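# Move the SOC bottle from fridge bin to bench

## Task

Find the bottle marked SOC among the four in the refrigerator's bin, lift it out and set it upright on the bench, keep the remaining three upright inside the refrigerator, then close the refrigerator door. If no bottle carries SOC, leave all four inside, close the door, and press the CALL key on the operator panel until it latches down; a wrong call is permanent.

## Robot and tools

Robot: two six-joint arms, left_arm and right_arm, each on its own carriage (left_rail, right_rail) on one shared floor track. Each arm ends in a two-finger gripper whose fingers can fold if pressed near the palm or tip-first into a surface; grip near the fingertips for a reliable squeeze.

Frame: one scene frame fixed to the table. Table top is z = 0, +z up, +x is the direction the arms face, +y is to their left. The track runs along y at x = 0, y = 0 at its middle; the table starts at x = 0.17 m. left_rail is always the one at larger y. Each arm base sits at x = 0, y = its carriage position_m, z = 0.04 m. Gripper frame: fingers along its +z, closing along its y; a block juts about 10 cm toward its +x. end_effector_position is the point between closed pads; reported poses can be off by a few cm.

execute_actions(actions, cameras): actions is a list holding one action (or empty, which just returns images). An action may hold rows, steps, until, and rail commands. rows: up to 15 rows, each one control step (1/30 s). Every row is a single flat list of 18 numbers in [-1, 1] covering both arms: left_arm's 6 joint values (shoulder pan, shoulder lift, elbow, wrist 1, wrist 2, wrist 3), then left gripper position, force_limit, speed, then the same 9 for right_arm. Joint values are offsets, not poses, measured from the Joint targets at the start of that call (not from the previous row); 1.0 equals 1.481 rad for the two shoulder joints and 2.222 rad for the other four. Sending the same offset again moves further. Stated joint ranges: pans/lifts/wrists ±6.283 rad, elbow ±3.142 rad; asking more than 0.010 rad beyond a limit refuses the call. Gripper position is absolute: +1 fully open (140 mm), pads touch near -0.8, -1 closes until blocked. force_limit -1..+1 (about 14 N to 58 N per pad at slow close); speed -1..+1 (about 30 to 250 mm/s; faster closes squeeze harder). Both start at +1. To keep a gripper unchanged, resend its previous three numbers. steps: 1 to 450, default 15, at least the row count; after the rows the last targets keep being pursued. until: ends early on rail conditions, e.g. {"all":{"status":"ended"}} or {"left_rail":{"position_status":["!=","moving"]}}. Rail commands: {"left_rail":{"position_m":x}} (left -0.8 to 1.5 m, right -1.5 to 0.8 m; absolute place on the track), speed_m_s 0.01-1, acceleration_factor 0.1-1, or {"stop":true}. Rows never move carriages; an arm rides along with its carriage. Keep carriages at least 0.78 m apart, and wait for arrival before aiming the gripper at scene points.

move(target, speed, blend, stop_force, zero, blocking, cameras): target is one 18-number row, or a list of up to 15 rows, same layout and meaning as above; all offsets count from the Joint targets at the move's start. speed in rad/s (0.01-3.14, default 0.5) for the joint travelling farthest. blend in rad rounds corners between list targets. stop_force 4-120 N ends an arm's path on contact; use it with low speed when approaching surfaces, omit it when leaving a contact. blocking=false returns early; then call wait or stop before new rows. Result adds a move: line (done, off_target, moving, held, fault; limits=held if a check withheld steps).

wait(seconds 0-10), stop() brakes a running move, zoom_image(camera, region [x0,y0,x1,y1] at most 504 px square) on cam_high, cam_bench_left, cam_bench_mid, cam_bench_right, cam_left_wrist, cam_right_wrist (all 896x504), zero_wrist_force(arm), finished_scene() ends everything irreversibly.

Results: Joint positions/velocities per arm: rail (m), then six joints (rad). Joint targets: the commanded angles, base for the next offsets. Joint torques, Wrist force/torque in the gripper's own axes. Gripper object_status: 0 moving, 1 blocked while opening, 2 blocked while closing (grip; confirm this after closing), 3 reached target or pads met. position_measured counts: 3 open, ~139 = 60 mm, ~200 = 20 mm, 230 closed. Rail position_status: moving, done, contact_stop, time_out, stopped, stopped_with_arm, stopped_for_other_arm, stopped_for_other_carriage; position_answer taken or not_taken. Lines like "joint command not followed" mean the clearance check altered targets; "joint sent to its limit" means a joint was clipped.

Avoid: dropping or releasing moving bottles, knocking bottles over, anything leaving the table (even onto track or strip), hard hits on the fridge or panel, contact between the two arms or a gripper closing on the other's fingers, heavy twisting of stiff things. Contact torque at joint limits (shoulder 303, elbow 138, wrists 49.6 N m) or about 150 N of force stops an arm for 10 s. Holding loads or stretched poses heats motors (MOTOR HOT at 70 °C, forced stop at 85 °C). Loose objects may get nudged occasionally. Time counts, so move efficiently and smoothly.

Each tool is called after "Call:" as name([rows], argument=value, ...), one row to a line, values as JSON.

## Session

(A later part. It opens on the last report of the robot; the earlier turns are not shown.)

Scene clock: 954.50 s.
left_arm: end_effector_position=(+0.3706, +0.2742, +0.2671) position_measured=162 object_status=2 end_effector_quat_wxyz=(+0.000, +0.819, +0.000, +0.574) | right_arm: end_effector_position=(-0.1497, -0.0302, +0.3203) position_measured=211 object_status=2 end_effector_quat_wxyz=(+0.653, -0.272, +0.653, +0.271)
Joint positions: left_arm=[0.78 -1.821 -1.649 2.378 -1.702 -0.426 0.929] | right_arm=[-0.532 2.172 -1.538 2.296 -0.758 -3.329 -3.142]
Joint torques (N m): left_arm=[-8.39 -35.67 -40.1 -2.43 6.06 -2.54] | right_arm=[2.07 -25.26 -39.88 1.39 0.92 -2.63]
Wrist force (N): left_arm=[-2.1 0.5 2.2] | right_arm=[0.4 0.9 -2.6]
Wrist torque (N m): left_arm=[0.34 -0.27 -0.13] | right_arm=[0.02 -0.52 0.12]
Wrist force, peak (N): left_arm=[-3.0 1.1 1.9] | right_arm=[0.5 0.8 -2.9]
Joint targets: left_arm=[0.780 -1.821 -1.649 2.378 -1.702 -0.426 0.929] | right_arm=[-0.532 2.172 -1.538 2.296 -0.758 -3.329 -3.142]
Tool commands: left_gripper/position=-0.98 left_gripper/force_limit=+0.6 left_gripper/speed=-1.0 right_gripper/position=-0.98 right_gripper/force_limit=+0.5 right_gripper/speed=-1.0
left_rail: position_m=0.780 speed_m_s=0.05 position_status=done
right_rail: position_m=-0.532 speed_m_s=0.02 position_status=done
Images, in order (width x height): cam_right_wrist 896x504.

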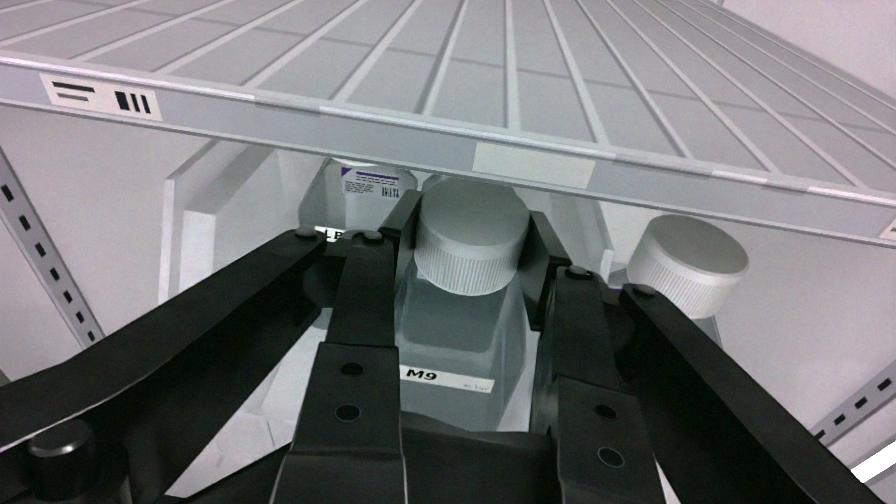

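Call:
move(target=[0.02965, -0.01677, 0.00241, -0.07388, -0.02405, 0.08185, -0.98, 0.6, -1, 0, 0, 0, 0, 0, 0, -0.98, 0.5, -1], speed=0.1, stop_force=20)

Call:
move(target=[0, 0.01542, 0.00623, -0.01651, 0, 0, -0.98, 0.6, -1, 0, 0, 0, 0, 0, 0, -0.98, 0.5, -1], speed=0.03, stop_force=6, cameras=["cam_right_wrist"])

Scene clock: 983.17 s.
left_arm: end_effector_position=(+0.3808, +0.2742, +0.2658) position_measured=162 object_status=2 end_effector_quat_wxyz=(+0.000, +0.843, +0.000, +0.537) | right_arm: end_effector_position=(-0.1497, -0.0302, +0.3203) position_measured=211 object_status=2 end_effector_quat_wxyz=(+0.653, -0.272, +0.653, +0.271)
Joint positions: left_arm=[0.78 -1.777 -1.674 2.383 -1.866 -0.479 1.111] | right_arm=[-0.532 2.172 -1.538 2.296 -0.758 -3.329 -3.142]
Joint torques (N m): left_arm=[12.31 -54.21 -31.41 -7.73 0.22 2.3] | right_arm=[1.62 -25.59 -39.94 1.43 1.12 -2.41]
Wrist force (N): left_arm=[-0.1 -0.1 3.0] | right_arm=[0.3 1.0 -2.5]
Wrist torque (N m): left_arm=[0.32 -0.21 -0.31] | right_arm=[0.01 -0.51 0.12]
Wrist force, peak (N): left_arm=[-2.3 0.7 2.5] | right_arm=[1.0 1.0 -3.0]
Joint targets: left_arm=[0.780 -1.777 -1.674 2.383 -1.866 -0.479 1.111] | right_arm=[-0.532 2.172 -1.538 2.296 -0.758 -3.329 -3.142]
left_rail: position_m=0.780 speed_m_s=0.05 position_status=done
right_rail: position_m=-0.532 speed_m_s=0.02 position_status=done
move: done

Scene clock: 984.90 s.
left_arm: end_effector_position=(+0.3808, +0.2741, +0.2602) position_measured=162 object_status=2 end_effector_quat_wxyz=(+0.000, +0.843, +0.000, +0.537) | right_arm: end_effector_position=(-0.1497, -0.0302, +0.3203) position_measured=211 object_status=2 end_effector_quat_wxyz=(+0.653, -0.272, +0.653, +0.271)
Joint positions: left_arm=[0.78 -1.777 -1.665 2.389 -1.88 -0.479 1.111] | right_arm=[-0.532 2.172 -1.538 2.296 -0.758 -3.329 -3.142]
Joint torques (N m): left_arm=[7.89 -53.25 -41.43 0.21 -0.03 1.63] | right_arm=[1.23 -26.13 -39.81 1.45 1.19 -2.41]
Wrist force (N): left_arm=[4.2 1.4 1.9] | right_arm=[1.0 0.9 -2.6]
Wrist torque (N m): left_arm=[0.43 -0.29 -0.46] | right_arm=[-0.03 -0.53 0.13]
Wrist force, peak (N): left_arm=[14.5 -1.1 -2.1] | right_arm=[2.5 1.3 -2.9]
Joint targets: left_arm=[0.780 -1.777 -1.665 2.389 -1.880 -0.479 1.111] | right_arm=[-0.532 2.172 -1.538 2.296 -0.758 -3.329 -3.142]
left_rail: position_m=0.780 speed_m_s=0.05 position_status=done
right_rail: position_m=-0.532 speed_m_s=0.02 position_status=done
move: contact (left_arm); left_arm: the wrist 1 is farthest, 0.022 rad from its target
Images, in order (width x height): cam_right_wrist 896x504.

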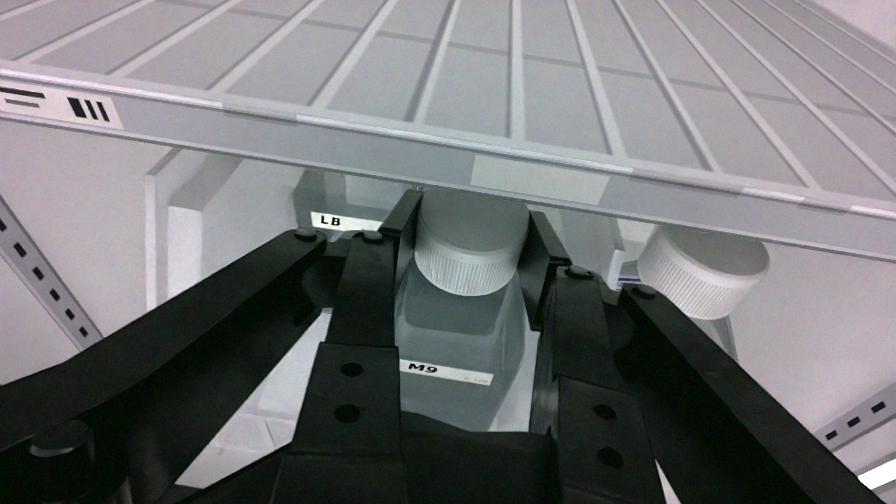

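Call:
move(target=[0, 0.006, 0.0024, -0.0064, 0, 0, -0.98, 0.6, -1, 0, 0, 0, 0, 0, 0, -0.98, 0.5, -1], speed=0.02, stop_force=12)

Scene clock: 987.90 s.
left_arm: end_effector_position=(+0.3808, +0.2741, +0.2598) position_measured=162 object_status=2 end_effector_quat_wxyz=(+0.000, +0.843, +0.000, +0.537) | right_arm: end_effector_position=(-0.1497, -0.0302, +0.3203) position_measured=211 object_status=2 end_effector_quat_wxyz=(+0.653, -0.272, +0.653, +0.271)
Joint positions: left_arm=[0.78 -1.777 -1.664 2.389 -1.882 -0.479 1.111] | right_arm=[-0.532 2.172 -1.538 2.296 -0.758 -3.329 -3.142]
Joint torques (N m): left_arm=[4.14 -47.9 -38.04 -0.46 -4.67 -0.07] | right_arm=[1.69 -25.76 -40.23 1.25 1.12 -2.35]
Wrist force (N): left_arm=[15.3 -0.2 -2.0] | right_arm=[2.7 0.9 -2.7]
Wrist torque (N m): left_arm=[0.58 -0.07 -0.35] | right_arm=[-0.03 -0.53 0.12]
Wrist force, peak (N): left_arm=[21.9 -1.7 -4.3] | right_arm=[3.4 0.9 -2.4]
Joint targets: left_arm=[0.780 -1.777 -1.664 2.389 -1.882 -0.479 1.111] | right_arm=[-0.532 2.172 -1.538 2.296 -0.758 -3.329 -3.142]
left_rail: position_m=0.780 speed_m_s=0.05 position_status=done
right_rail: position_m=-0.532 speed_m_s=0.02 position_status=done
move: contact (left_arm); left_arm: the wrist 1 is farthest, 0.013 rad from its target

Call:
move([
  [0, -0.0009, -0.0004, 0.001, 0, 0, -0.98, 0.6, -1, 0, 0, 0, 0, 0, 0, -0.98, 0.5, -1],
  [0, -0.0009, -0.0004, 0.001, 0, 0, -0.08, 0.6, -1, 0, 0, 0, 0, 0, 0, -0.98, 0.5, -1],
], speed=0.02, cameras=["cam_right_wrist"])

Scene clock: 991.17 s.
left_arm: end_effector_position=(+0.3808, +0.2740, +0.2607) position_measured=139 object_status=0 end_effector_quat_wxyz=(+0.000, +0.843, +0.000, +0.537) | right_arm: end_effector_position=(-0.1497, -0.0302, +0.3203) position_measured=211 object_status=2 end_effector_quat_wxyz=(+0.653, -0.272, +0.653, +0.271)
Joint positions: left_arm=[0.78 -1.777 -1.666 2.388 -1.879 -0.479 1.111] | right_arm=[-0.532 2.172 -1.538 2.296 -0.758 -3.329 -3.142]
Joint torques (N m): left_arm=[3.53 -55.71 -39.55 -0.3 5.63 0.2] | right_arm=[0.61 -24.95 -40.13 1.16 1.4 -2.3]
Wrist force (N): left_arm=[3.3 2.6 2.2] | right_arm=[1.9 0.7 -2.3]
Wrist torque (N m): left_arm=[0.70 -0.85 -0.39] | right_arm=[-0.01 -0.49 0.12]
Wrist force, peak (N): left_arm=[16.2 -0.3 -2.2] | right_arm=[2.8 1.0 -3.0]
Joint targets: left_arm=[0.780 -1.777 -1.666 2.388 -1.879 -0.479 1.111] | right_arm=[-0.532 2.172 -1.538 2.296 -0.758 -3.329 -3.142]
left_rail: position_m=0.780 speed_m_s=0.05 position_status=done
right_rail: position_m=-0.532 speed_m_s=0.02 position_status=done
move: done
Images, in order (width x height): cam_right_wrist 896x504.

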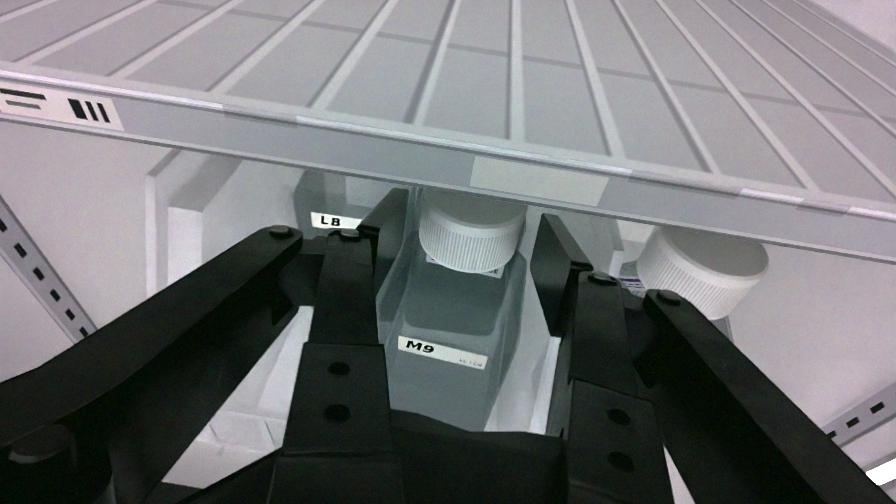

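Call:
move([
  [-0.04457, -0.02892, -0.01662, 0.08521, -0.01342, -0.05584, -0.08, 0.6, -1, 0, 0, 0, 0, 0, 0, -0.98, 0.5, -1],
  [-0.1056, -0.04941, -0.03803, 0.17752, -0.036, -0.12235, -0.08, 0.6, -1, 0, 0, 0, 0, 0, 0, -0.98, 0.5, -1],
  [-0.16452, -0.05867, -0.06091, 0.25163, -0.06135, -0.17644, -0.08, 0.6, -1, 0, 0, 0, 0, 0, 0, -0.98, 0.5, -1],
], speed=[0.1, 0.2, 0.2], blend=0.01, stop_force=15, cameras=["cam_right_wrist"])

Scene clock: 999.67 s.
left_arm: end_effector_position=(+0.2575, +0.2734, +0.3236) position_measured=139 object_status=3 end_effector_quat_wxyz=(+0.000, +0.843, +0.000, +0.537) | right_arm: end_effector_position=(-0.1497, -0.0302, +0.3203) position_measured=211 object_status=2 end_effector_quat_wxyz=(+0.653, -0.272, +0.653, +0.271)
Joint positions: left_arm=[0.78 -2.021 -1.753 2.253 -1.32 -0.616 0.719] | right_arm=[-0.532 2.172 -1.538 2.296 -0.758 -3.329 -3.142]
Joint torques (N m): left_arm=[-8.39 -50.26 -47.06 1.87 -0.5 -3.25] | right_arm=[1.3 -25.29 -39.88 1.26 1.4 -2.38]
Wrist force (N): left_arm=[3.0 2.2 2.3] | right_arm=[2.0 0.7 -2.0]
Wrist torque (N m): left_arm=[0.61 -0.78 -0.17] | right_arm=[0.00 -0.51 0.12]
Wrist force, peak (N): left_arm=[3.8 3.0 2.6] | right_arm=[2.3 0.6 -2.5]
Joint targets: left_arm=[0.780 -2.021 -1.753 2.253 -1.320 -0.616 0.719] | right_arm=[-0.532 2.172 -1.538 2.296 -0.758 -3.329 -3.142]
left_rail: position_m=0.780 speed_m_s=0.05 position_status=done
right_rail: position_m=-0.532 speed_m_s=0.02 position_status=done
move: done
Images, in order (width x height): cam_right_wrist 896x504.

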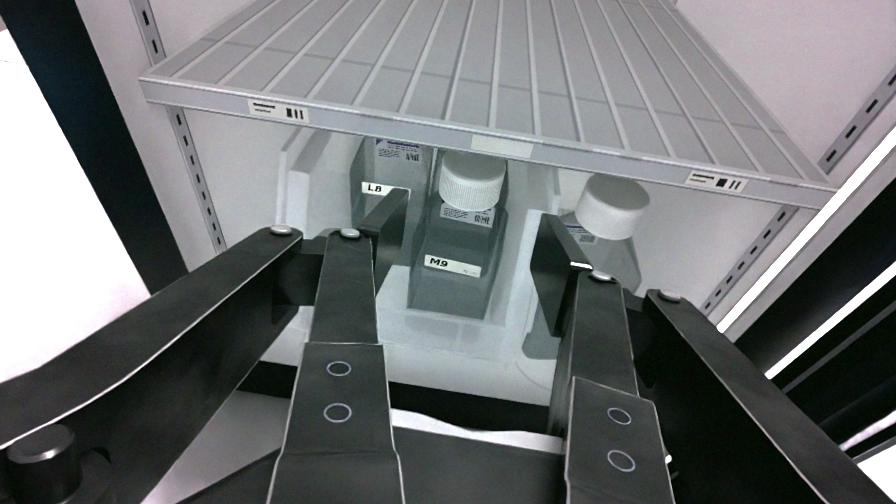

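Call:
zoom_image(camera="cam_right_wrist", region=[270, 130, 690, 370])

Scaled by 1.200 from the camera's 896x504 image, which has a finer 1280x720 frame.

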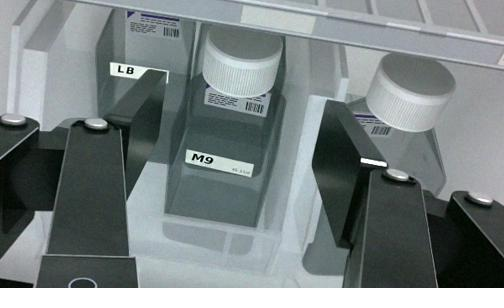

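Call:
execute_actions([
  {"left_rail": {"position_m": 0.92, "speed_m_s": 0.3, "acceleration_factor": 0.4}, "steps": 240, "until": {"left_rail": {"position_status": ["!=", "moving"]}}},
], cameras=["cam_right_wrist"])

Scene clock: 1006.67 s.
left_arm: end_effector_position=(+0.2575, +0.4134, +0.3236) position_measured=139 object_status=3 end_effector_quat_wxyz=(+0.000, +0.843, +0.000, +0.537) | right_arm: end_effector_position=(-0.1497, -0.0302, +0.3203) position_measured=211 object_status=2 end_effector_quat_wxyz=(+0.653, -0.272, +0.653, +0.271)
Joint positions: left_arm=[0.92 -2.021 -1.753 2.253 -1.32 -0.616 0.719] | right_arm=[-0.532 2.172 -1.538 2.296 -0.758 -3.329 -3.142]
Joint torques (N m): left_arm=[-0.01 -37.26 -35.73 0.09 0.99 -2.87] | right_arm=[2.04 -24.43 -40.38 1.19 1.54 -2.17]
Wrist force (N): left_arm=[3.2 3.0 2.3] | right_arm=[1.8 0.6 -2.3]
Wrist torque (N m): left_arm=[0.78 -0.82 -0.17] | right_arm=[-0.02 -0.50 0.12]
Wrist force, peak (N): left_arm=[3.4 4.3 1.9] | right_arm=[2.3 0.6 -2.5]
Joint targets: left_arm=[0.920 -2.021 -1.753 2.253 -1.320 -0.616 0.719] | right_arm=[-0.532 2.172 -1.538 2.296 -0.758 -3.329 -3.142]
Tool commands: left_gripper/position=-0.08 left_gripper/force_limit=+0.6 left_gripper/speed=-1.0 right_gripper/position=-0.98 right_gripper/force_limit=+0.5 right_gripper/speed=-1.0
left_rail: position_m=0.920 speed_m_s=0.30 position_status=done
right_rail: position_m=-0.532 speed_m_s=0.02 position_status=done
Images, in order (width x height): cam_right_wrist 896x504.

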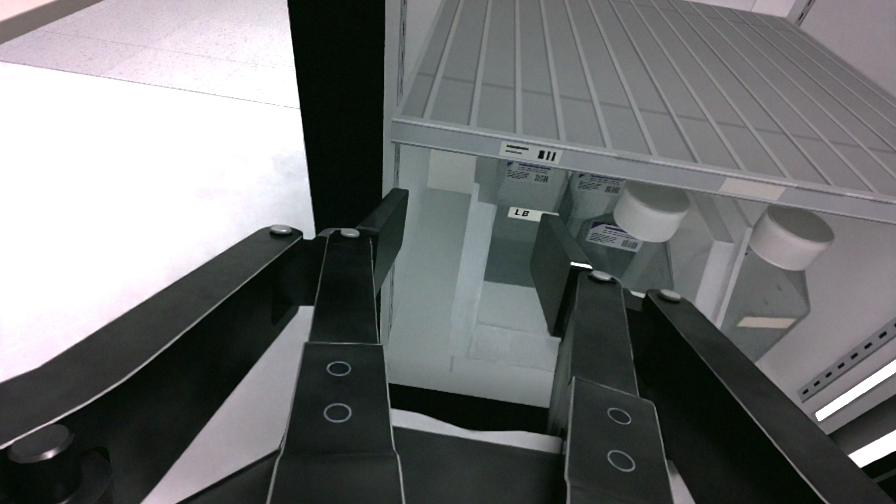

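Call:
zoom_image(camera="cam_right_wrist", region=[690, 200, 850, 370])

Call:
zoom_image(camera="cam_right_wrist", region=[470, 150, 700, 300])

Scaled by 2.965 from the camera's 896x504 image, which has a finer 1280x720 frame.

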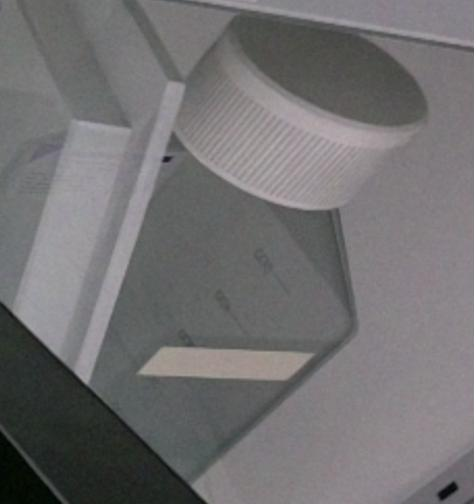

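Scaled by 2.191 from the camera's 896x504 image, which has a finer 1280x720 frame.

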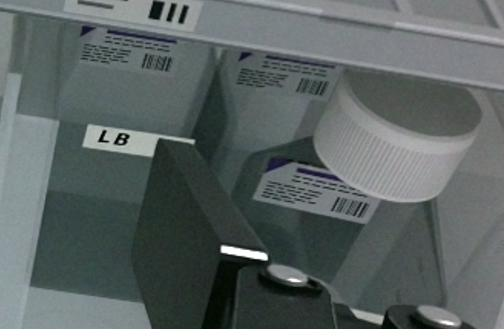

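Call:
move(target=[-0.13251, 0.20697, -0.0714, 0.30254, -0.01355, -0.32346, -0.08, 0.6, -1, 0, 0, 0, 0, 0, 0, -0.98, 0.5, -1], speed=0.5)

Call:
execute_actions([
  {"left_rail": {"position_m": 1.3, "speed_m_s": 0.4, "acceleration_factor": 0.4}, "steps": 240, "until": {"left_rail": {"position_status": ["!=", "moving"]}}},
], cameras=["all"])

Scene clock: 1019.03 s.
left_arm: end_effector_position=(+0.1594, +0.3904, +0.3637) position_measured=139 object_status=3 end_effector_quat_wxyz=(+0.000, +0.707, +0.000, +0.707) end_effector_velocity=(+0.000, +0.000, +0.000) end_effector_angular_velocity=(-0.003, -0.001, -0.001) | right_arm: end_effector_position=(-0.1497, -0.0302, +0.3203) position_measured=211 object_status=2 end_effector_quat_wxyz=(+0.653, -0.272, +0.653, +0.271)
Joint positions: left_arm=[0.92 -2.217 -1.446 2.094 -0.648 -0.646 0] | right_arm=[-0.532 2.172 -1.538 2.296 -0.758 -3.329 -3.142]
Joint velocities: left_arm=[0 0 0.001 -0.001 0.002 0 -0.005] | right_arm=[within noise]
Joint torques (N m): left_arm=[-5.92 -33.4 -39.85 5.47 -3.39 -3.19] | right_arm=[-1.36 -24.91 -40.23 0.74 1.63 -2.42]
Wrist force (N): left_arm=[2.5 2.7 2.6] | right_arm=[2.0 0.9 -2.1]
Wrist torque (N m): left_arm=[0.87 -0.59 -0.18] | right_arm=[0.03 -0.54 0.12]
Wrist force, peak (N): left_arm=[3.8 2.6 2.9] | right_arm=[2.3 0.9 -2.5]
Joint targets: left_arm=[0.920 -2.217 -1.446 2.094 -0.648 -0.646 0.000] | right_arm=[-0.532 2.172 -1.538 2.296 -0.758 -3.329 -3.142]
left_rail: position_m=0.920 speed_m_s=0.30 position_status=done
right_rail: position_m=-0.532 speed_m_s=0.02 position_status=done
move: done

Scene clock: 1021.10 s.
left_arm: end_effector_position=(+0.1593, +0.7703, +0.3638) position_measured=139 object_status=3 end_effector_quat_wxyz=(+0.000, +0.707, +0.000, +0.707) | right_arm: end_effector_position=(-0.1497, -0.0302, +0.3203) position_measured=211 object_status=2 end_effector_quat_wxyz=(+0.653, -0.272, +0.653, +0.271)
Joint positions: left_arm=[1.3 -2.217 -1.446 2.094 -0.648 -0.646 0] | right_arm=[-0.532 2.172 -1.538 2.296 -0.758 -3.329 -3.142]
Joint torques (N m): left_arm=[-0.63 -39.15 -31.9 3.65 -0.99 -3.19] | right_arm=[0.59 -25.4 -40.18 1.08 1.55 -2.31]
Wrist force (N): left_arm=[2.6 2.8 2.6] | right_arm=[1.7 0.8 -2.2]
Wrist torque (N m): left_arm=[0.90 -0.62 -0.18] | right_arm=[0.03 -0.47 0.12]
Wrist force, peak (N): left_arm=[2.6 4.5 2.7] | right_arm=[2.2 0.8 -2.4]
Joint targets: left_arm=[1.300 -2.217 -1.446 2.094 -0.648 -0.646 0.000] | right_arm=[-0.532 2.172 -1.538 2.296 -0.758 -3.329 -3.142]
Tool commands: left_gripper/position=-0.08 left_gripper/force_limit=+0.6 left_gripper/speed=-1.0 right_gripper/position=-0.98 right_gripper/force_limit=+0.5 right_gripper/speed=-1.0
left_rail: position_m=1.300 speed_m_s=0.40 position_status=done
right_rail: position_m=-0.532 speed_m_s=0.02 position_status=done

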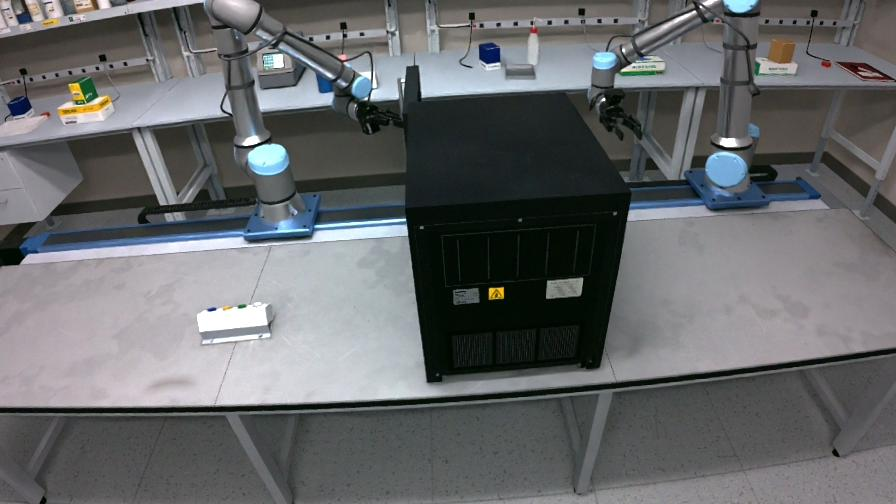

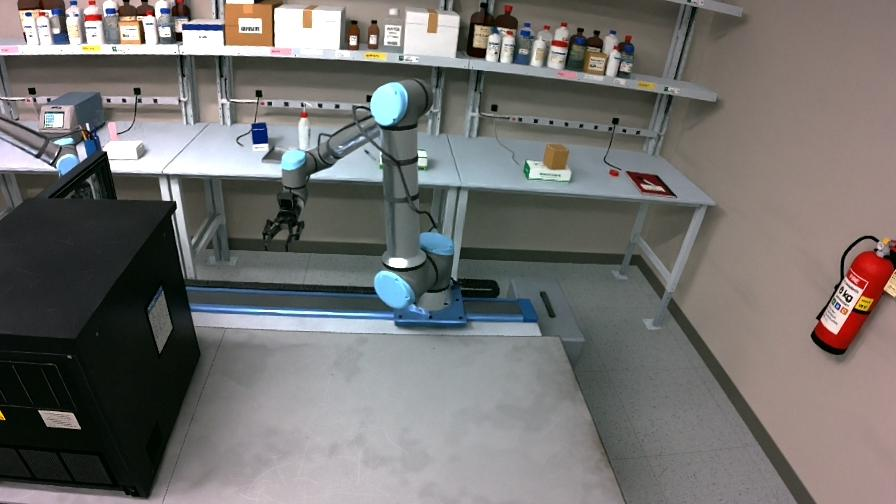

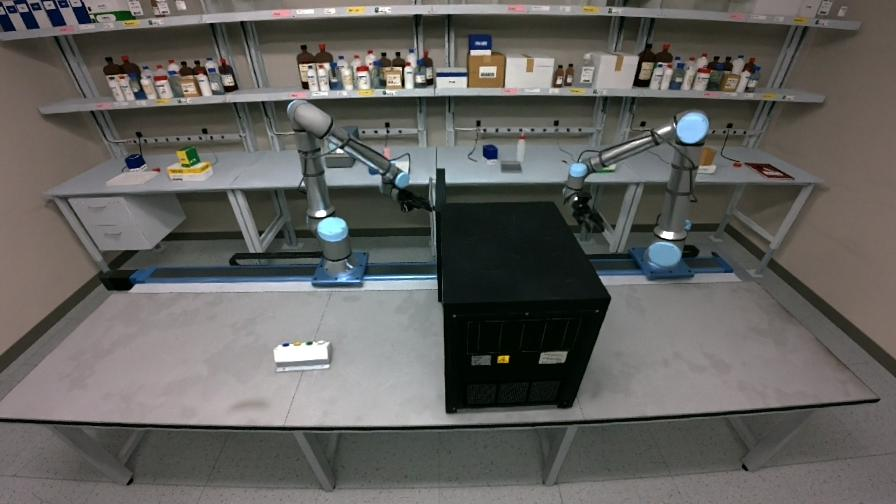

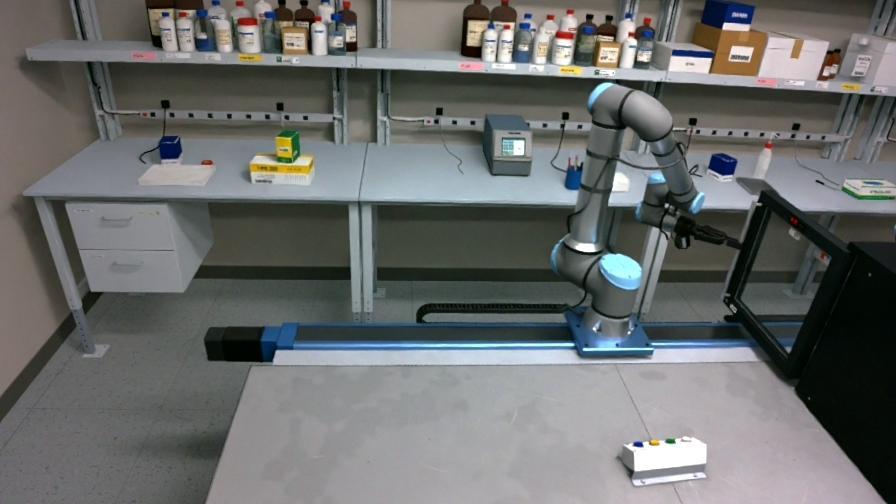

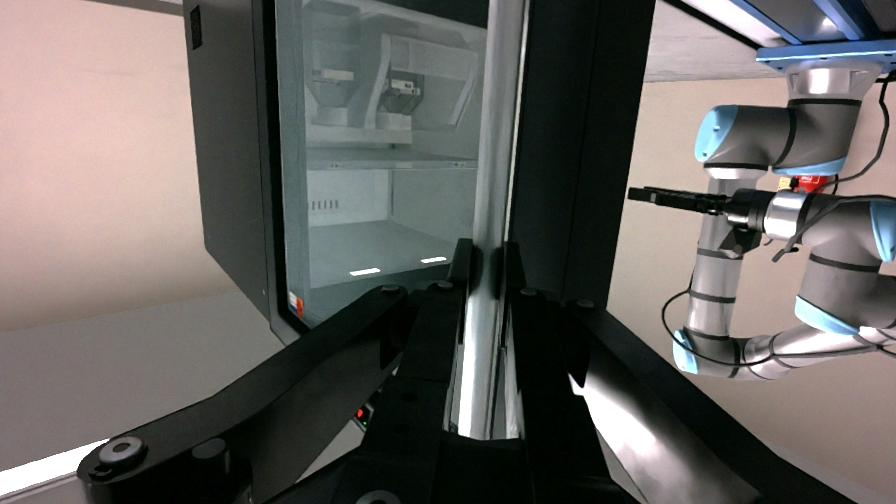

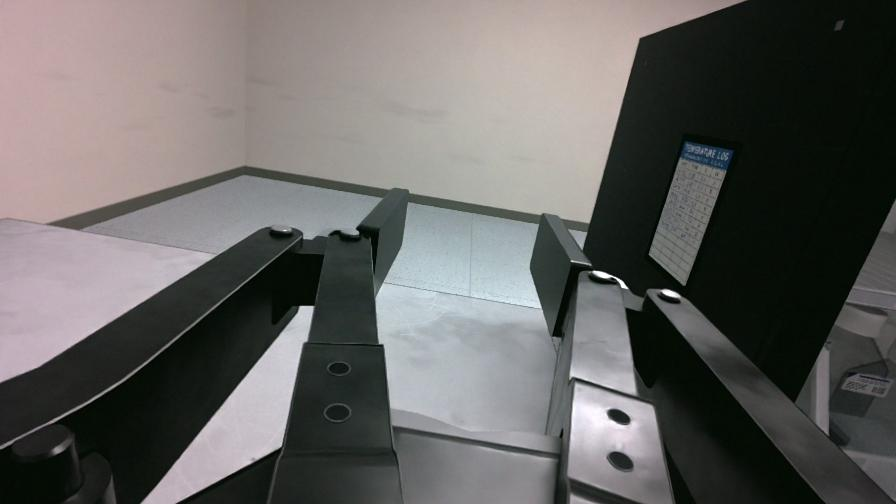

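Call:
execute_actions([
  {"left_rail": {"position_m": 1.5, "speed_m_s": 0.4, "acceleration_factor": 0.4}, "steps": 240, "until": {"left_rail": {"position_status": ["!=", "moving"]}}},
])

Call:
move([
  [0,0,0,0,0,0,-0.08,0.6,-1,-0.02767,0.05366,-0.0396,0.00383,0.00512,0,-0.98,0.5,-1],
  [0,0,0,0,0,0,-0.08,0.6,-1,-0.06097,0.11073,-0.08617,0.01237,0.01042,0,-0.98,0.5,-1],
  [0,0,0,0,0,0,-0.08,0.6,-1,-0.09498,0.16323,-0.13282,0.02402,0.01525,0,-0.98,0.5,-1],
  [0,0,0,0,0,0,-0.08,0.6,-1,-0.12949,0.21225,-0.17936,0.03789,0.01973,0,-0.98,0.5,-1],
  [0,0,0,0,0,0,-0.08,0.6,-1,-0.16431,0.25841,-0.22564,0.05341,0.02401,0,-0.98,0.5,-1],
  [0,0,0,0,0,0,-0.08,0.6,-1,-0.19938,0.30214,-0.27146,0.07008,0.02814,0,-0.98,0.5,-1],
  [0,0,0,0,0,0,-0.08,0.6,-1,-0.23453,0.34374,-0.31663,0.08752,0.0322,0,-0.98,0.5,-1],
  [0,0,0,0,0,0,-0.08,0.6,-1,-0.26976,0.38341,-0.36098,0.10543,0.0362,0,-0.98,0.5,-1],
  [0,0,0,0,0,0,-0.08,0.6,-1,-0.30504,0.42119,-0.40426,0.12353,0.04018,0,-0.98,0.5,-1],
  [0,0,0,0,0,0,-0.08,0.6,-1,-0.34025,0.457,-0.44623,0.14163,0.04421,0,-0.98,0.5,-1],
  [0,0,0,0,0,0,-0.08,0.6,-1,-0.37539,0.49078,-0.48652,0.15941,0.04828,0,-0.98,0.5,-1],
  [0,0,0,0,0,0,-0.08,0.6,-1,-0.41043,0.52235,-0.52474,0.17659,0.05242,0,-0.98,0.5,-1],
  [0,0,0,0,0,0,-0.08,0.6,-1,-0.43534,0.54342,-0.55053,0.18833,0.05545,0,-0.98,0.5,-1],
], speed=[0.2, 0.25, 0.25, 0.25, 0.25, 0.25, 0.25, 0.25, 0.25, 0.25, 0.25, 0.12, 0.06], blend=0.01, stop_force=50, cameras=["cam_left_wrist", "cam_bench_mid"])

Scene clock: 1031.17 s.
left_arm: end_effector_position=(+0.1593, +0.9703, +0.3638) position_measured=139 object_status=3 end_effector_quat_wxyz=(+0.000, +0.707, +0.000, +0.707) | right_arm: end_effector_position=(-0.1497, -0.0302, +0.3203) position_measured=211 object_status=2 end_effector_quat_wxyz=(+0.653, -0.272, +0.653, +0.271)
Joint positions: left_arm=[1.5 -2.217 -1.446 2.094 -0.648 -0.646 0] | right_arm=[-0.532 2.172 -1.538 2.296 -0.758 -3.329 -3.142]
Joint torques (N m): left_arm=[6.98 -42.01 -29.34 -1.14 1.33 -2.85] | right_arm=[-0.1 -27.6 -40.22 0.96 1.88 -2.43]
Wrist force (N): left_arm=[2.7 2.8 2.9] | right_arm=[1.8 0.9 -2.1]
Wrist torque (N m): left_arm=[0.88 -0.66 -0.18] | right_arm=[0.04 -0.49 0.12]
Wrist force, peak (N): left_arm=[2.8 3.7 2.8] | right_arm=[2.2 0.9 -2.5]
Joint targets: left_arm=[1.500 -2.217 -1.446 2.094 -0.648 -0.646 0.000] | right_arm=[-0.532 2.172 -1.538 2.296 -0.758 -3.329 -3.142]
Tool commands: left_gripper/position=-0.08 left_gripper/force_limit=+0.6 left_gripper/speed=-1.0 right_gripper/position=-0.98 right_gripper/force_limit=+0.5 right_gripper/speed=-1.0
left_rail: position_m=1.500 speed_m_s=0.40 position_status=done
right_rail: position_m=-0.532 speed_m_s=0.02 position_status=done

Scene clock: 1038.47 s.
left_arm: end_effector_position=(+0.1593, +0.9703, +0.3638) position_measured=139 object_status=3 end_effector_quat_wxyz=(+0.000, +0.707, +0.000, +0.707) | right_arm: end_effector_position=(+0.2101, +0.4755, +0.3201) position_measured=211 object_status=2 end_effector_quat_wxyz=(+0.707, -0.007, +0.707, +0.007)
Joint positions: left_arm=[1.5 -2.217 -1.446 2.094 -0.648 -0.646 0] | right_arm=[-0.532 1.527 -0.733 1.072 -0.339 -3.206 -3.142]
Joint torques (N m): left_arm=[8.22 -46.65 -28.97 -0.86 -2.81 -2.07] | right_arm=[-15.06 -88.88 -44.94 3.07 2.13 -2.3]
Wrist force (N): left_arm=[2.4 2.6 2.7] | right_arm=[-11.1 -1.1 -0.2]
Wrist torque (N m): left_arm=[0.85 -0.59 -0.18] | right_arm=[0.31 -0.91 0.18]
Wrist force, peak (N): left_arm=[2.9 2.9 2.9] | right_arm=[-11.0 -17.2 8.0]
Joint targets: left_arm=[1.500 -2.217 -1.446 2.094 -0.648 -0.646 0.000] | right_arm=[-0.532 1.527 -0.733 1.072 -0.339 -3.206 -3.142]
left_rail: position_m=1.500 speed_m_s=0.40 position_status=done
right_rail: position_m=-0.532 speed_m_s=0.02 position_status=done
move: done
Images, in order (width x height): cam_bench_mid 896x504, cam_left_wrist 896x504.

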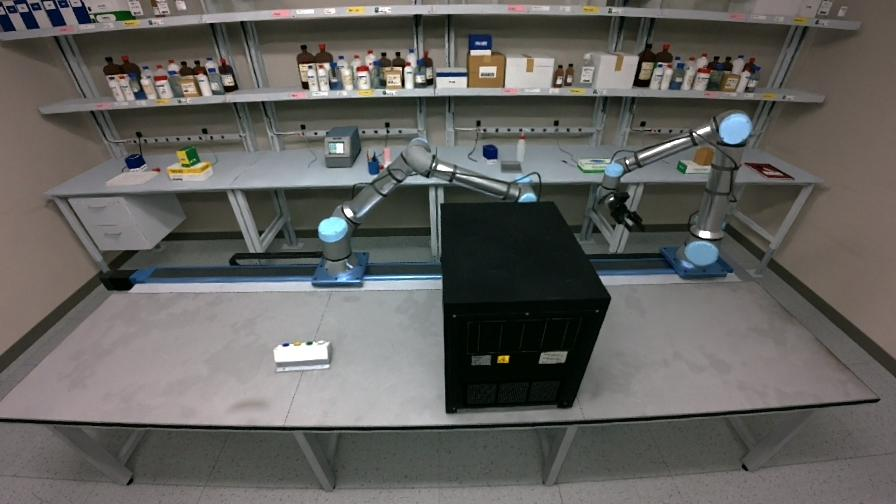

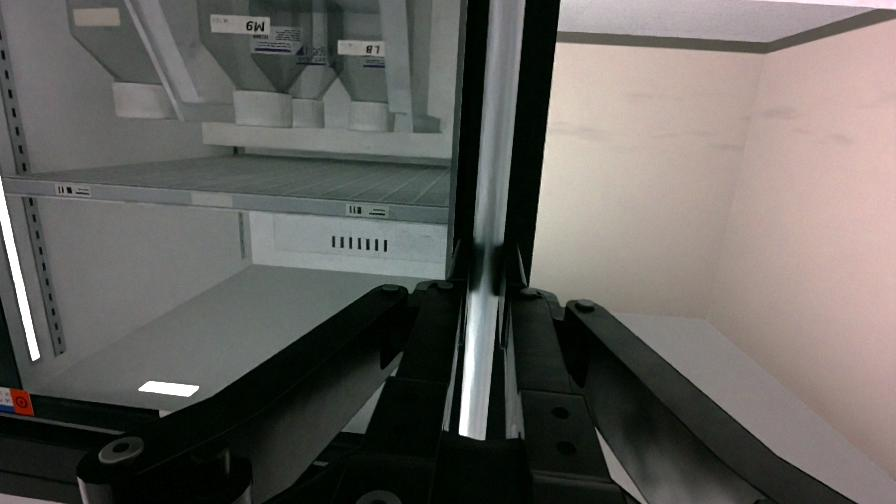

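Call:
zoom_image(camera="cam_left_wrist", region=[50, 0, 450, 140])

Scaled by 1.260 from the camera's 896x504 image, which has a finer 1280x720 frame.

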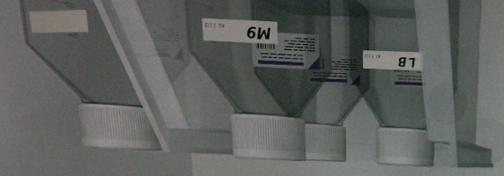

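Call:
move(target=[0,0,0,0,0,0,-0.08,0.6,-1,-0.00996,0.00807,-0.00991,0.00454,0.00122,0,-0.98,0.5,-1], speed=0.03, stop_force=25, cameras=["cam_left_wrist"])

Scene clock: 1052.67 s.
left_arm: end_effector_position=(+0.1593, +0.9703, +0.3638) position_measured=139 object_status=3 end_effector_quat_wxyz=(+0.000, +0.707, +0.000, +0.707) | right_arm: end_effector_position=(+0.2243, +0.4780, +0.3201) position_measured=211 object_status=2 end_effector_quat_wxyz=(+0.707, -0.002, +0.707, +0.001)
Joint positions: left_arm=[1.5 -2.217 -1.446 2.094 -0.648 -0.646 0] | right_arm=[-0.532 1.513 -0.721 1.052 -0.33 -3.203 -3.142]
Joint torques (N m): left_arm=[6.76 -51.65 -29.21 -0.8 -2.28 -2.42] | right_arm=[-11.16 -117.84 -29.59 -3.23 -3.47 -2.25]
Wrist force (N): left_arm=[2.4 2.4 2.9] | right_arm=[-13.0 -1.1 -28.5]
Wrist torque (N m): left_arm=[0.79 -0.59 -0.18] | right_arm=[0.19 -0.95 0.22]
Wrist force, peak (N): left_arm=[2.8 2.9 3.1] | right_arm=[-15.3 -2.9 -30.0]
Joint targets: left_arm=[1.500 -2.217 -1.446 2.094 -0.648 -0.646 0.000] | right_arm=[-0.532 1.513 -0.721 1.052 -0.330 -3.203 -3.142]
left_rail: position_m=1.500 speed_m_s=0.40 position_status=done
right_rail: position_m=-0.532 speed_m_s=0.02 position_status=done
move: contact (right_arm)
Images, in order (width x height): cam_left_wrist 896x504.

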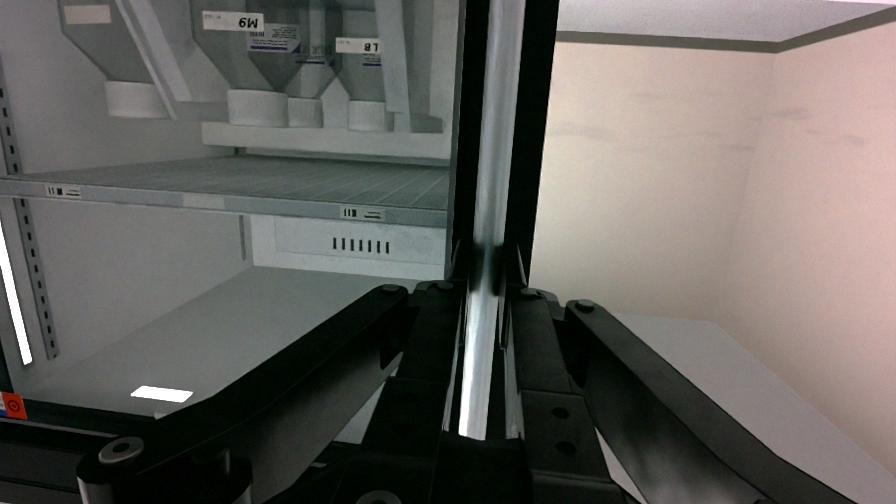

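Call:
move([
  [0,0,0,0,0,0,-0.08,0.6,-1,0.0008,-0.0006,0.0008,-0.0004,-0.0001,0,-0.98,0.5,-1],
  [0,0,0,0,0,0,-0.08,0.6,-1,0.0008,-0.0006,0.0008,-0.0004,-0.0001,0,-0.3,0.5,-0.5],
], speed=0.05, cameras=["cam_left_wrist"])

Scene clock: 1056.30 s.
left_arm: end_effector_position=(+0.1593, +0.9703, +0.3638) position_measured=139 object_status=3 end_effector_quat_wxyz=(+0.000, +0.707, +0.000, +0.707) | right_arm: end_effector_position=(+0.2231, +0.4778, +0.3200) position_measured=167 object_status=0 end_effector_quat_wxyz=(+0.707, -0.002, +0.707, +0.002)
Joint positions: left_arm=[1.5 -2.217 -1.446 2.094 -0.648 -0.646 0] | right_arm=[-0.532 1.514 -0.722 1.054 -0.331 -3.203 -3.142]
Joint torques (N m): left_arm=[7.11 -54.18 -29.99 -0.83 -2.94 -1.99] | right_arm=[17.31 -121.86 -51.45 -2.31 -0.61 -2.23]
Wrist force (N): left_arm=[2.4 2.9 2.8] | right_arm=[2.7 0.3 -1.0]
Wrist torque (N m): left_arm=[0.92 -0.58 -0.18] | right_arm=[0.13 -0.79 0.26]
Wrist force, peak (N): left_arm=[2.7 3.2 3.0] | right_arm=[-12.9 -1.2 -28.8]
Joint targets: left_arm=[1.500 -2.217 -1.446 2.094 -0.648 -0.646 0.000] | right_arm=[-0.532 1.514 -0.722 1.053 -0.331 -3.203 -3.142]
left_rail: position_m=1.500 speed_m_s=0.40 position_status=done
right_rail: position_m=-0.532 speed_m_s=0.02 position_status=done
move: done
Images, in order (width x height): cam_left_wrist 896x504.

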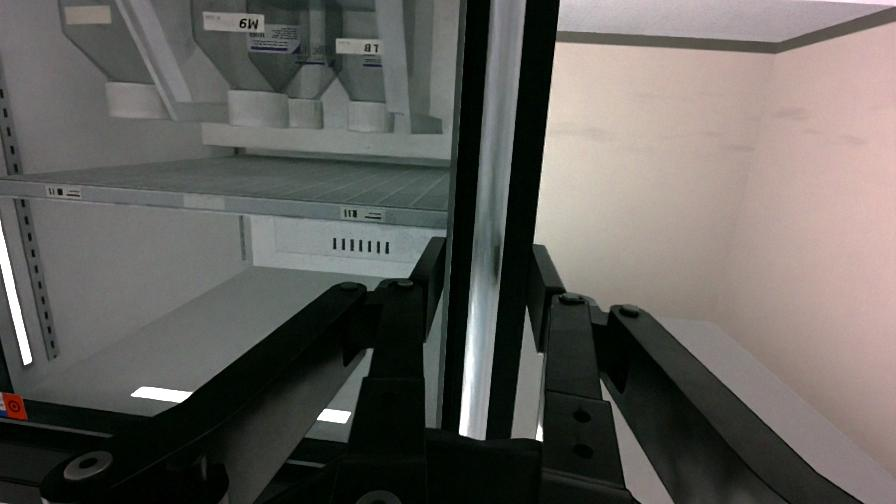

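Call:
zoom_image(camera="cam_left_wrist", region=[40, 0, 200, 90])

Scaled by 3.150 from the camera's 896x504 image, which has a finer 1280x720 frame.

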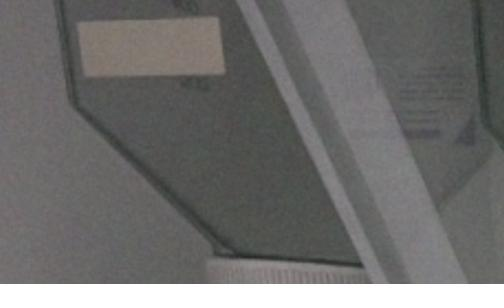

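Call:
move([
  [0,0,0,0,0,0,-0.08,0.6,-1,0.04026,0.01047,-0.01305,0.00608,0.02683,0,-0.3,0.5,-0.5],
  [0,0,0,0,0,0,-0.08,0.6,-1,0.0801,0.0257,-0.0319,0.01478,0.05338,0,-0.3,0.5,-0.5],
], speed=0.08, blend=0.01, stop_force=15, cameras=["cam_left_wrist"])

Scene clock: 1084.37 s.
left_arm: end_effector_position=(+0.1593, +0.9703, +0.3638) position_measured=139 object_status=3 end_effector_quat_wxyz=(+0.000, +0.707, +0.000, +0.707) | right_arm: end_effector_position=(+0.1032, +0.4777, +0.3201) position_measured=167 object_status=3 end_effector_quat_wxyz=(+0.707, -0.002, +0.707, +0.002)
Joint positions: left_arm=[1.5 -2.217 -1.446 2.094 -0.648 -0.646 0] | right_arm=[-0.532 1.633 -0.684 0.983 -0.298 -3.084 -3.142]
Joint torques (N m): left_arm=[6.89 -60.36 -29.42 -0.84 -2.29 -1.85] | right_arm=[17.11 -104.34 -52.28 3.16 2.83 -2.5]
Wrist force (N): left_arm=[2.6 2.7 2.9] | right_arm=[2.3 1.4 -1.0]
Wrist torque (N m): left_arm=[0.87 -0.62 -0.18] | right_arm=[0.37 -0.65 0.25]
Wrist force, peak (N): left_arm=[2.8 2.9 3.1] | right_arm=[2.4 1.2 -2.4]
Joint targets: left_arm=[1.500 -2.217 -1.446 2.094 -0.648 -0.646 0.000] | right_arm=[-0.532 1.633 -0.684 0.983 -0.298 -3.084 -3.142]
left_rail: position_m=1.500 speed_m_s=0.40 position_status=done
right_rail: position_m=-0.532 speed_m_s=0.02 position_status=done
move: done
Images, in order (width x height): cam_left_wrist 896x504.

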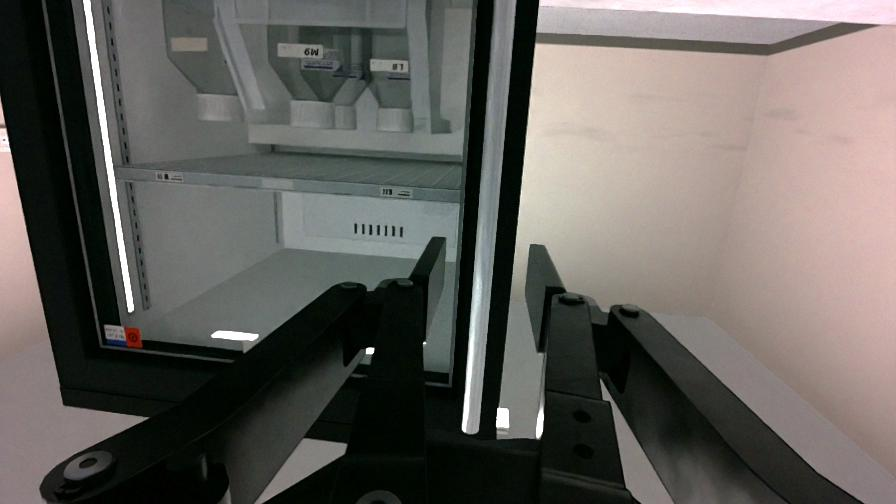

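Call:
execute_actions([
  {"right_rail": {"position_m": -1.1, "speed_m_s": 0.3, "acceleration_factor": 0.3}, "steps": 240, "until": {"right_rail": {"position_status": ["!=", "moving"]}}},
], cameras=["cam_left_wrist"])

Scene clock: 1088.57 s.
left_arm: end_effector_position=(+0.1593, +0.9703, +0.3638) position_measured=139 object_status=3 end_effector_quat_wxyz=(+0.000, +0.707, +0.000, +0.707) | right_arm: end_effector_position=(+0.1032, -0.0900, +0.3201) position_measured=167 object_status=3 end_effector_quat_wxyz=(+0.707, -0.002, +0.707, +0.002)
Joint positions: left_arm=[1.5 -2.217 -1.446 2.094 -0.648 -0.646 0] | right_arm=[-1.1 1.633 -0.684 0.983 -0.298 -3.084 -3.142]
Joint torques (N m): left_arm=[7.27 -65.1 -28.31 -0.36 -2.26 -1.72] | right_arm=[12.07 -129.93 -38.57 1.78 1.14 -2.57]
Wrist force (N): left_arm=[2.6 2.5 2.7] | right_arm=[2.2 1.0 -1.4]
Wrist torque (N m): left_arm=[0.83 -0.62 -0.18] | right_arm=[0.27 -0.62 0.24]
Wrist force, peak (N): left_arm=[2.8 2.9 2.8] | right_arm=[2.4 2.2 -1.3]
Joint targets: left_arm=[1.500 -2.217 -1.446 2.094 -0.648 -0.646 0.000] | right_arm=[-1.100 1.633 -0.684 0.983 -0.298 -3.084 -3.142]
Tool commands: left_gripper/position=-0.08 left_gripper/force_limit=+0.6 left_gripper/speed=-1.0 right_gripper/position=-0.3 right_gripper/force_limit=+0.5 right_gripper/speed=-0.5
left_rail: position_m=1.500 speed_m_s=0.40 position_status=done
right_rail: position_m=-1.100 speed_m_s=0.30 position_status=done
Images, in order (width x height): cam_left_wrist 896x504.

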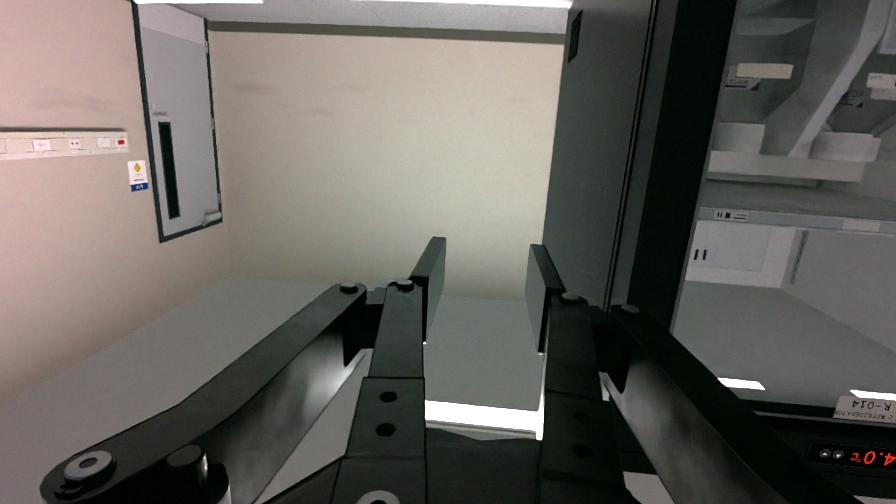

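Call:
zoom_image(camera="cam_left_wrist", region=[696, 0, 896, 180])

Scaled by 2.520 from the camera's 896x504 image, which has a finer 1280x720 frame.

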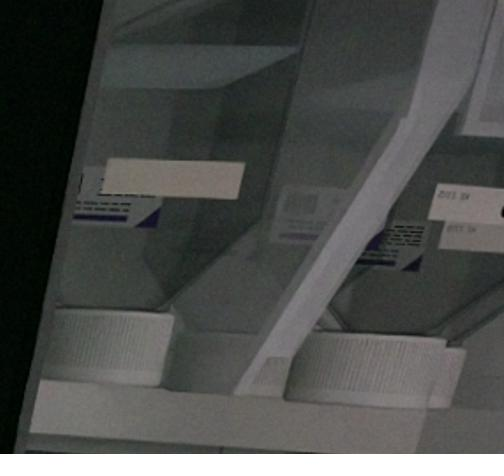

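Call:
move(target=[0,0,0,0,0,0,-0.08,0.6,-1,-0.62922,-0.47033,0.24396,-0.63785,0.68101,0,-1,0.0,-0.8], speed=0.6, cameras=["cam_left_wrist", "cam_high"])

Scene clock: 1095.23 s.
left_arm: end_effector_position=(+0.1593, +0.9703, +0.3638) position_measured=139 object_status=3 end_effector_quat_wxyz=(+0.000, +0.707, +0.000, +0.707) | right_arm: end_effector_position=(+0.5001, -0.4502, +0.3999) position_measured=232 object_status=3 end_effector_quat_wxyz=(+0.000, +0.939, +0.344, +0.000)
Joint positions: left_arm=[1.5 -2.217 -1.446 2.094 -0.648 -0.646 0] | right_arm=[-1.1 0.701 -1.381 1.525 -1.715 -1.572 -3.142]
Joint torques (N m): left_arm=[10.93 -67.61 -28.74 -0.41 -2.47 -1.35] | right_arm=[-20.53 -87.88 -44.06 -8.13 2.37 -2.8]
Wrist force (N): left_arm=[2.6 2.6 2.9] | right_arm=[2.7 0.8 -0.3]
Wrist torque (N m): left_arm=[0.85 -0.62 -0.18] | right_arm=[-0.01 -0.73 -0.02]
Wrist force, peak (N): left_arm=[2.8 2.9 3.0] | right_arm=[3.6 1.3 -4.6]
Joint targets: left_arm=[1.500 -2.217 -1.446 2.094 -0.648 -0.646 0.000] | right_arm=[-1.100 0.701 -1.381 1.525 -1.715 -1.571 -3.142]
left_rail: position_m=1.500 speed_m_s=0.40 position_status=done
right_rail: position_m=-1.100 speed_m_s=0.30 position_status=done
move: done
Images, in order (width x height): cam_high 896x504, cam_left_wrist 896x504.

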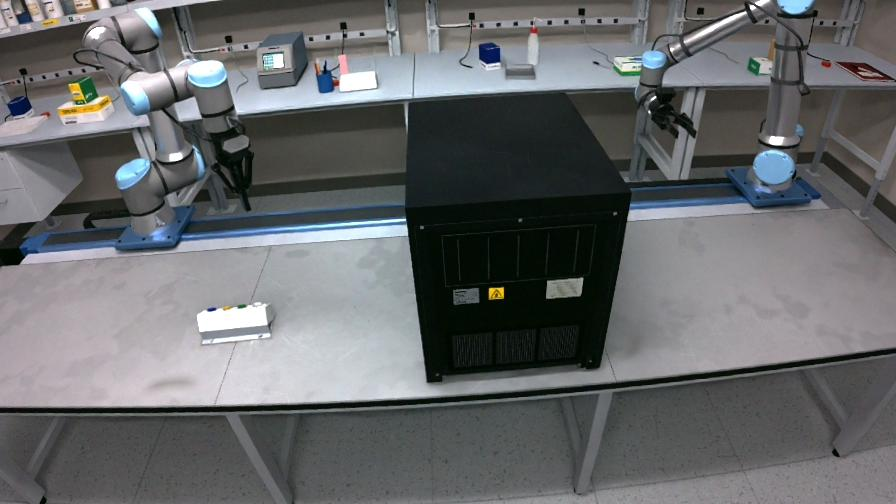

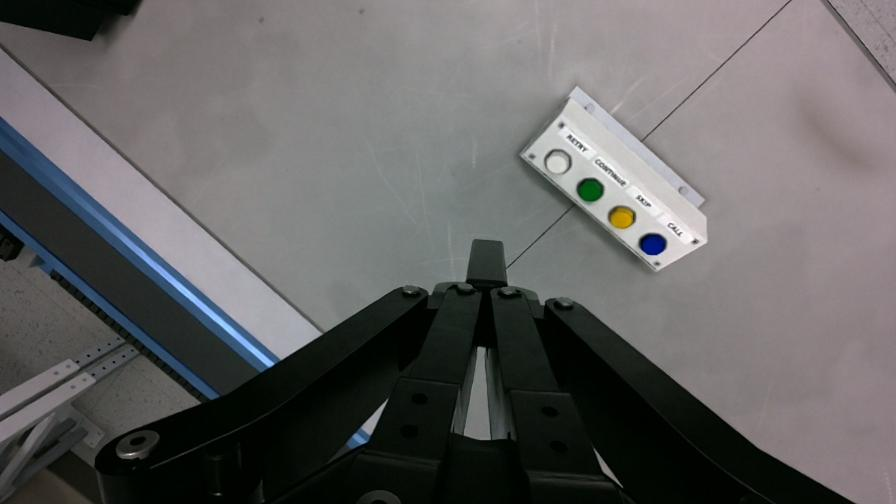

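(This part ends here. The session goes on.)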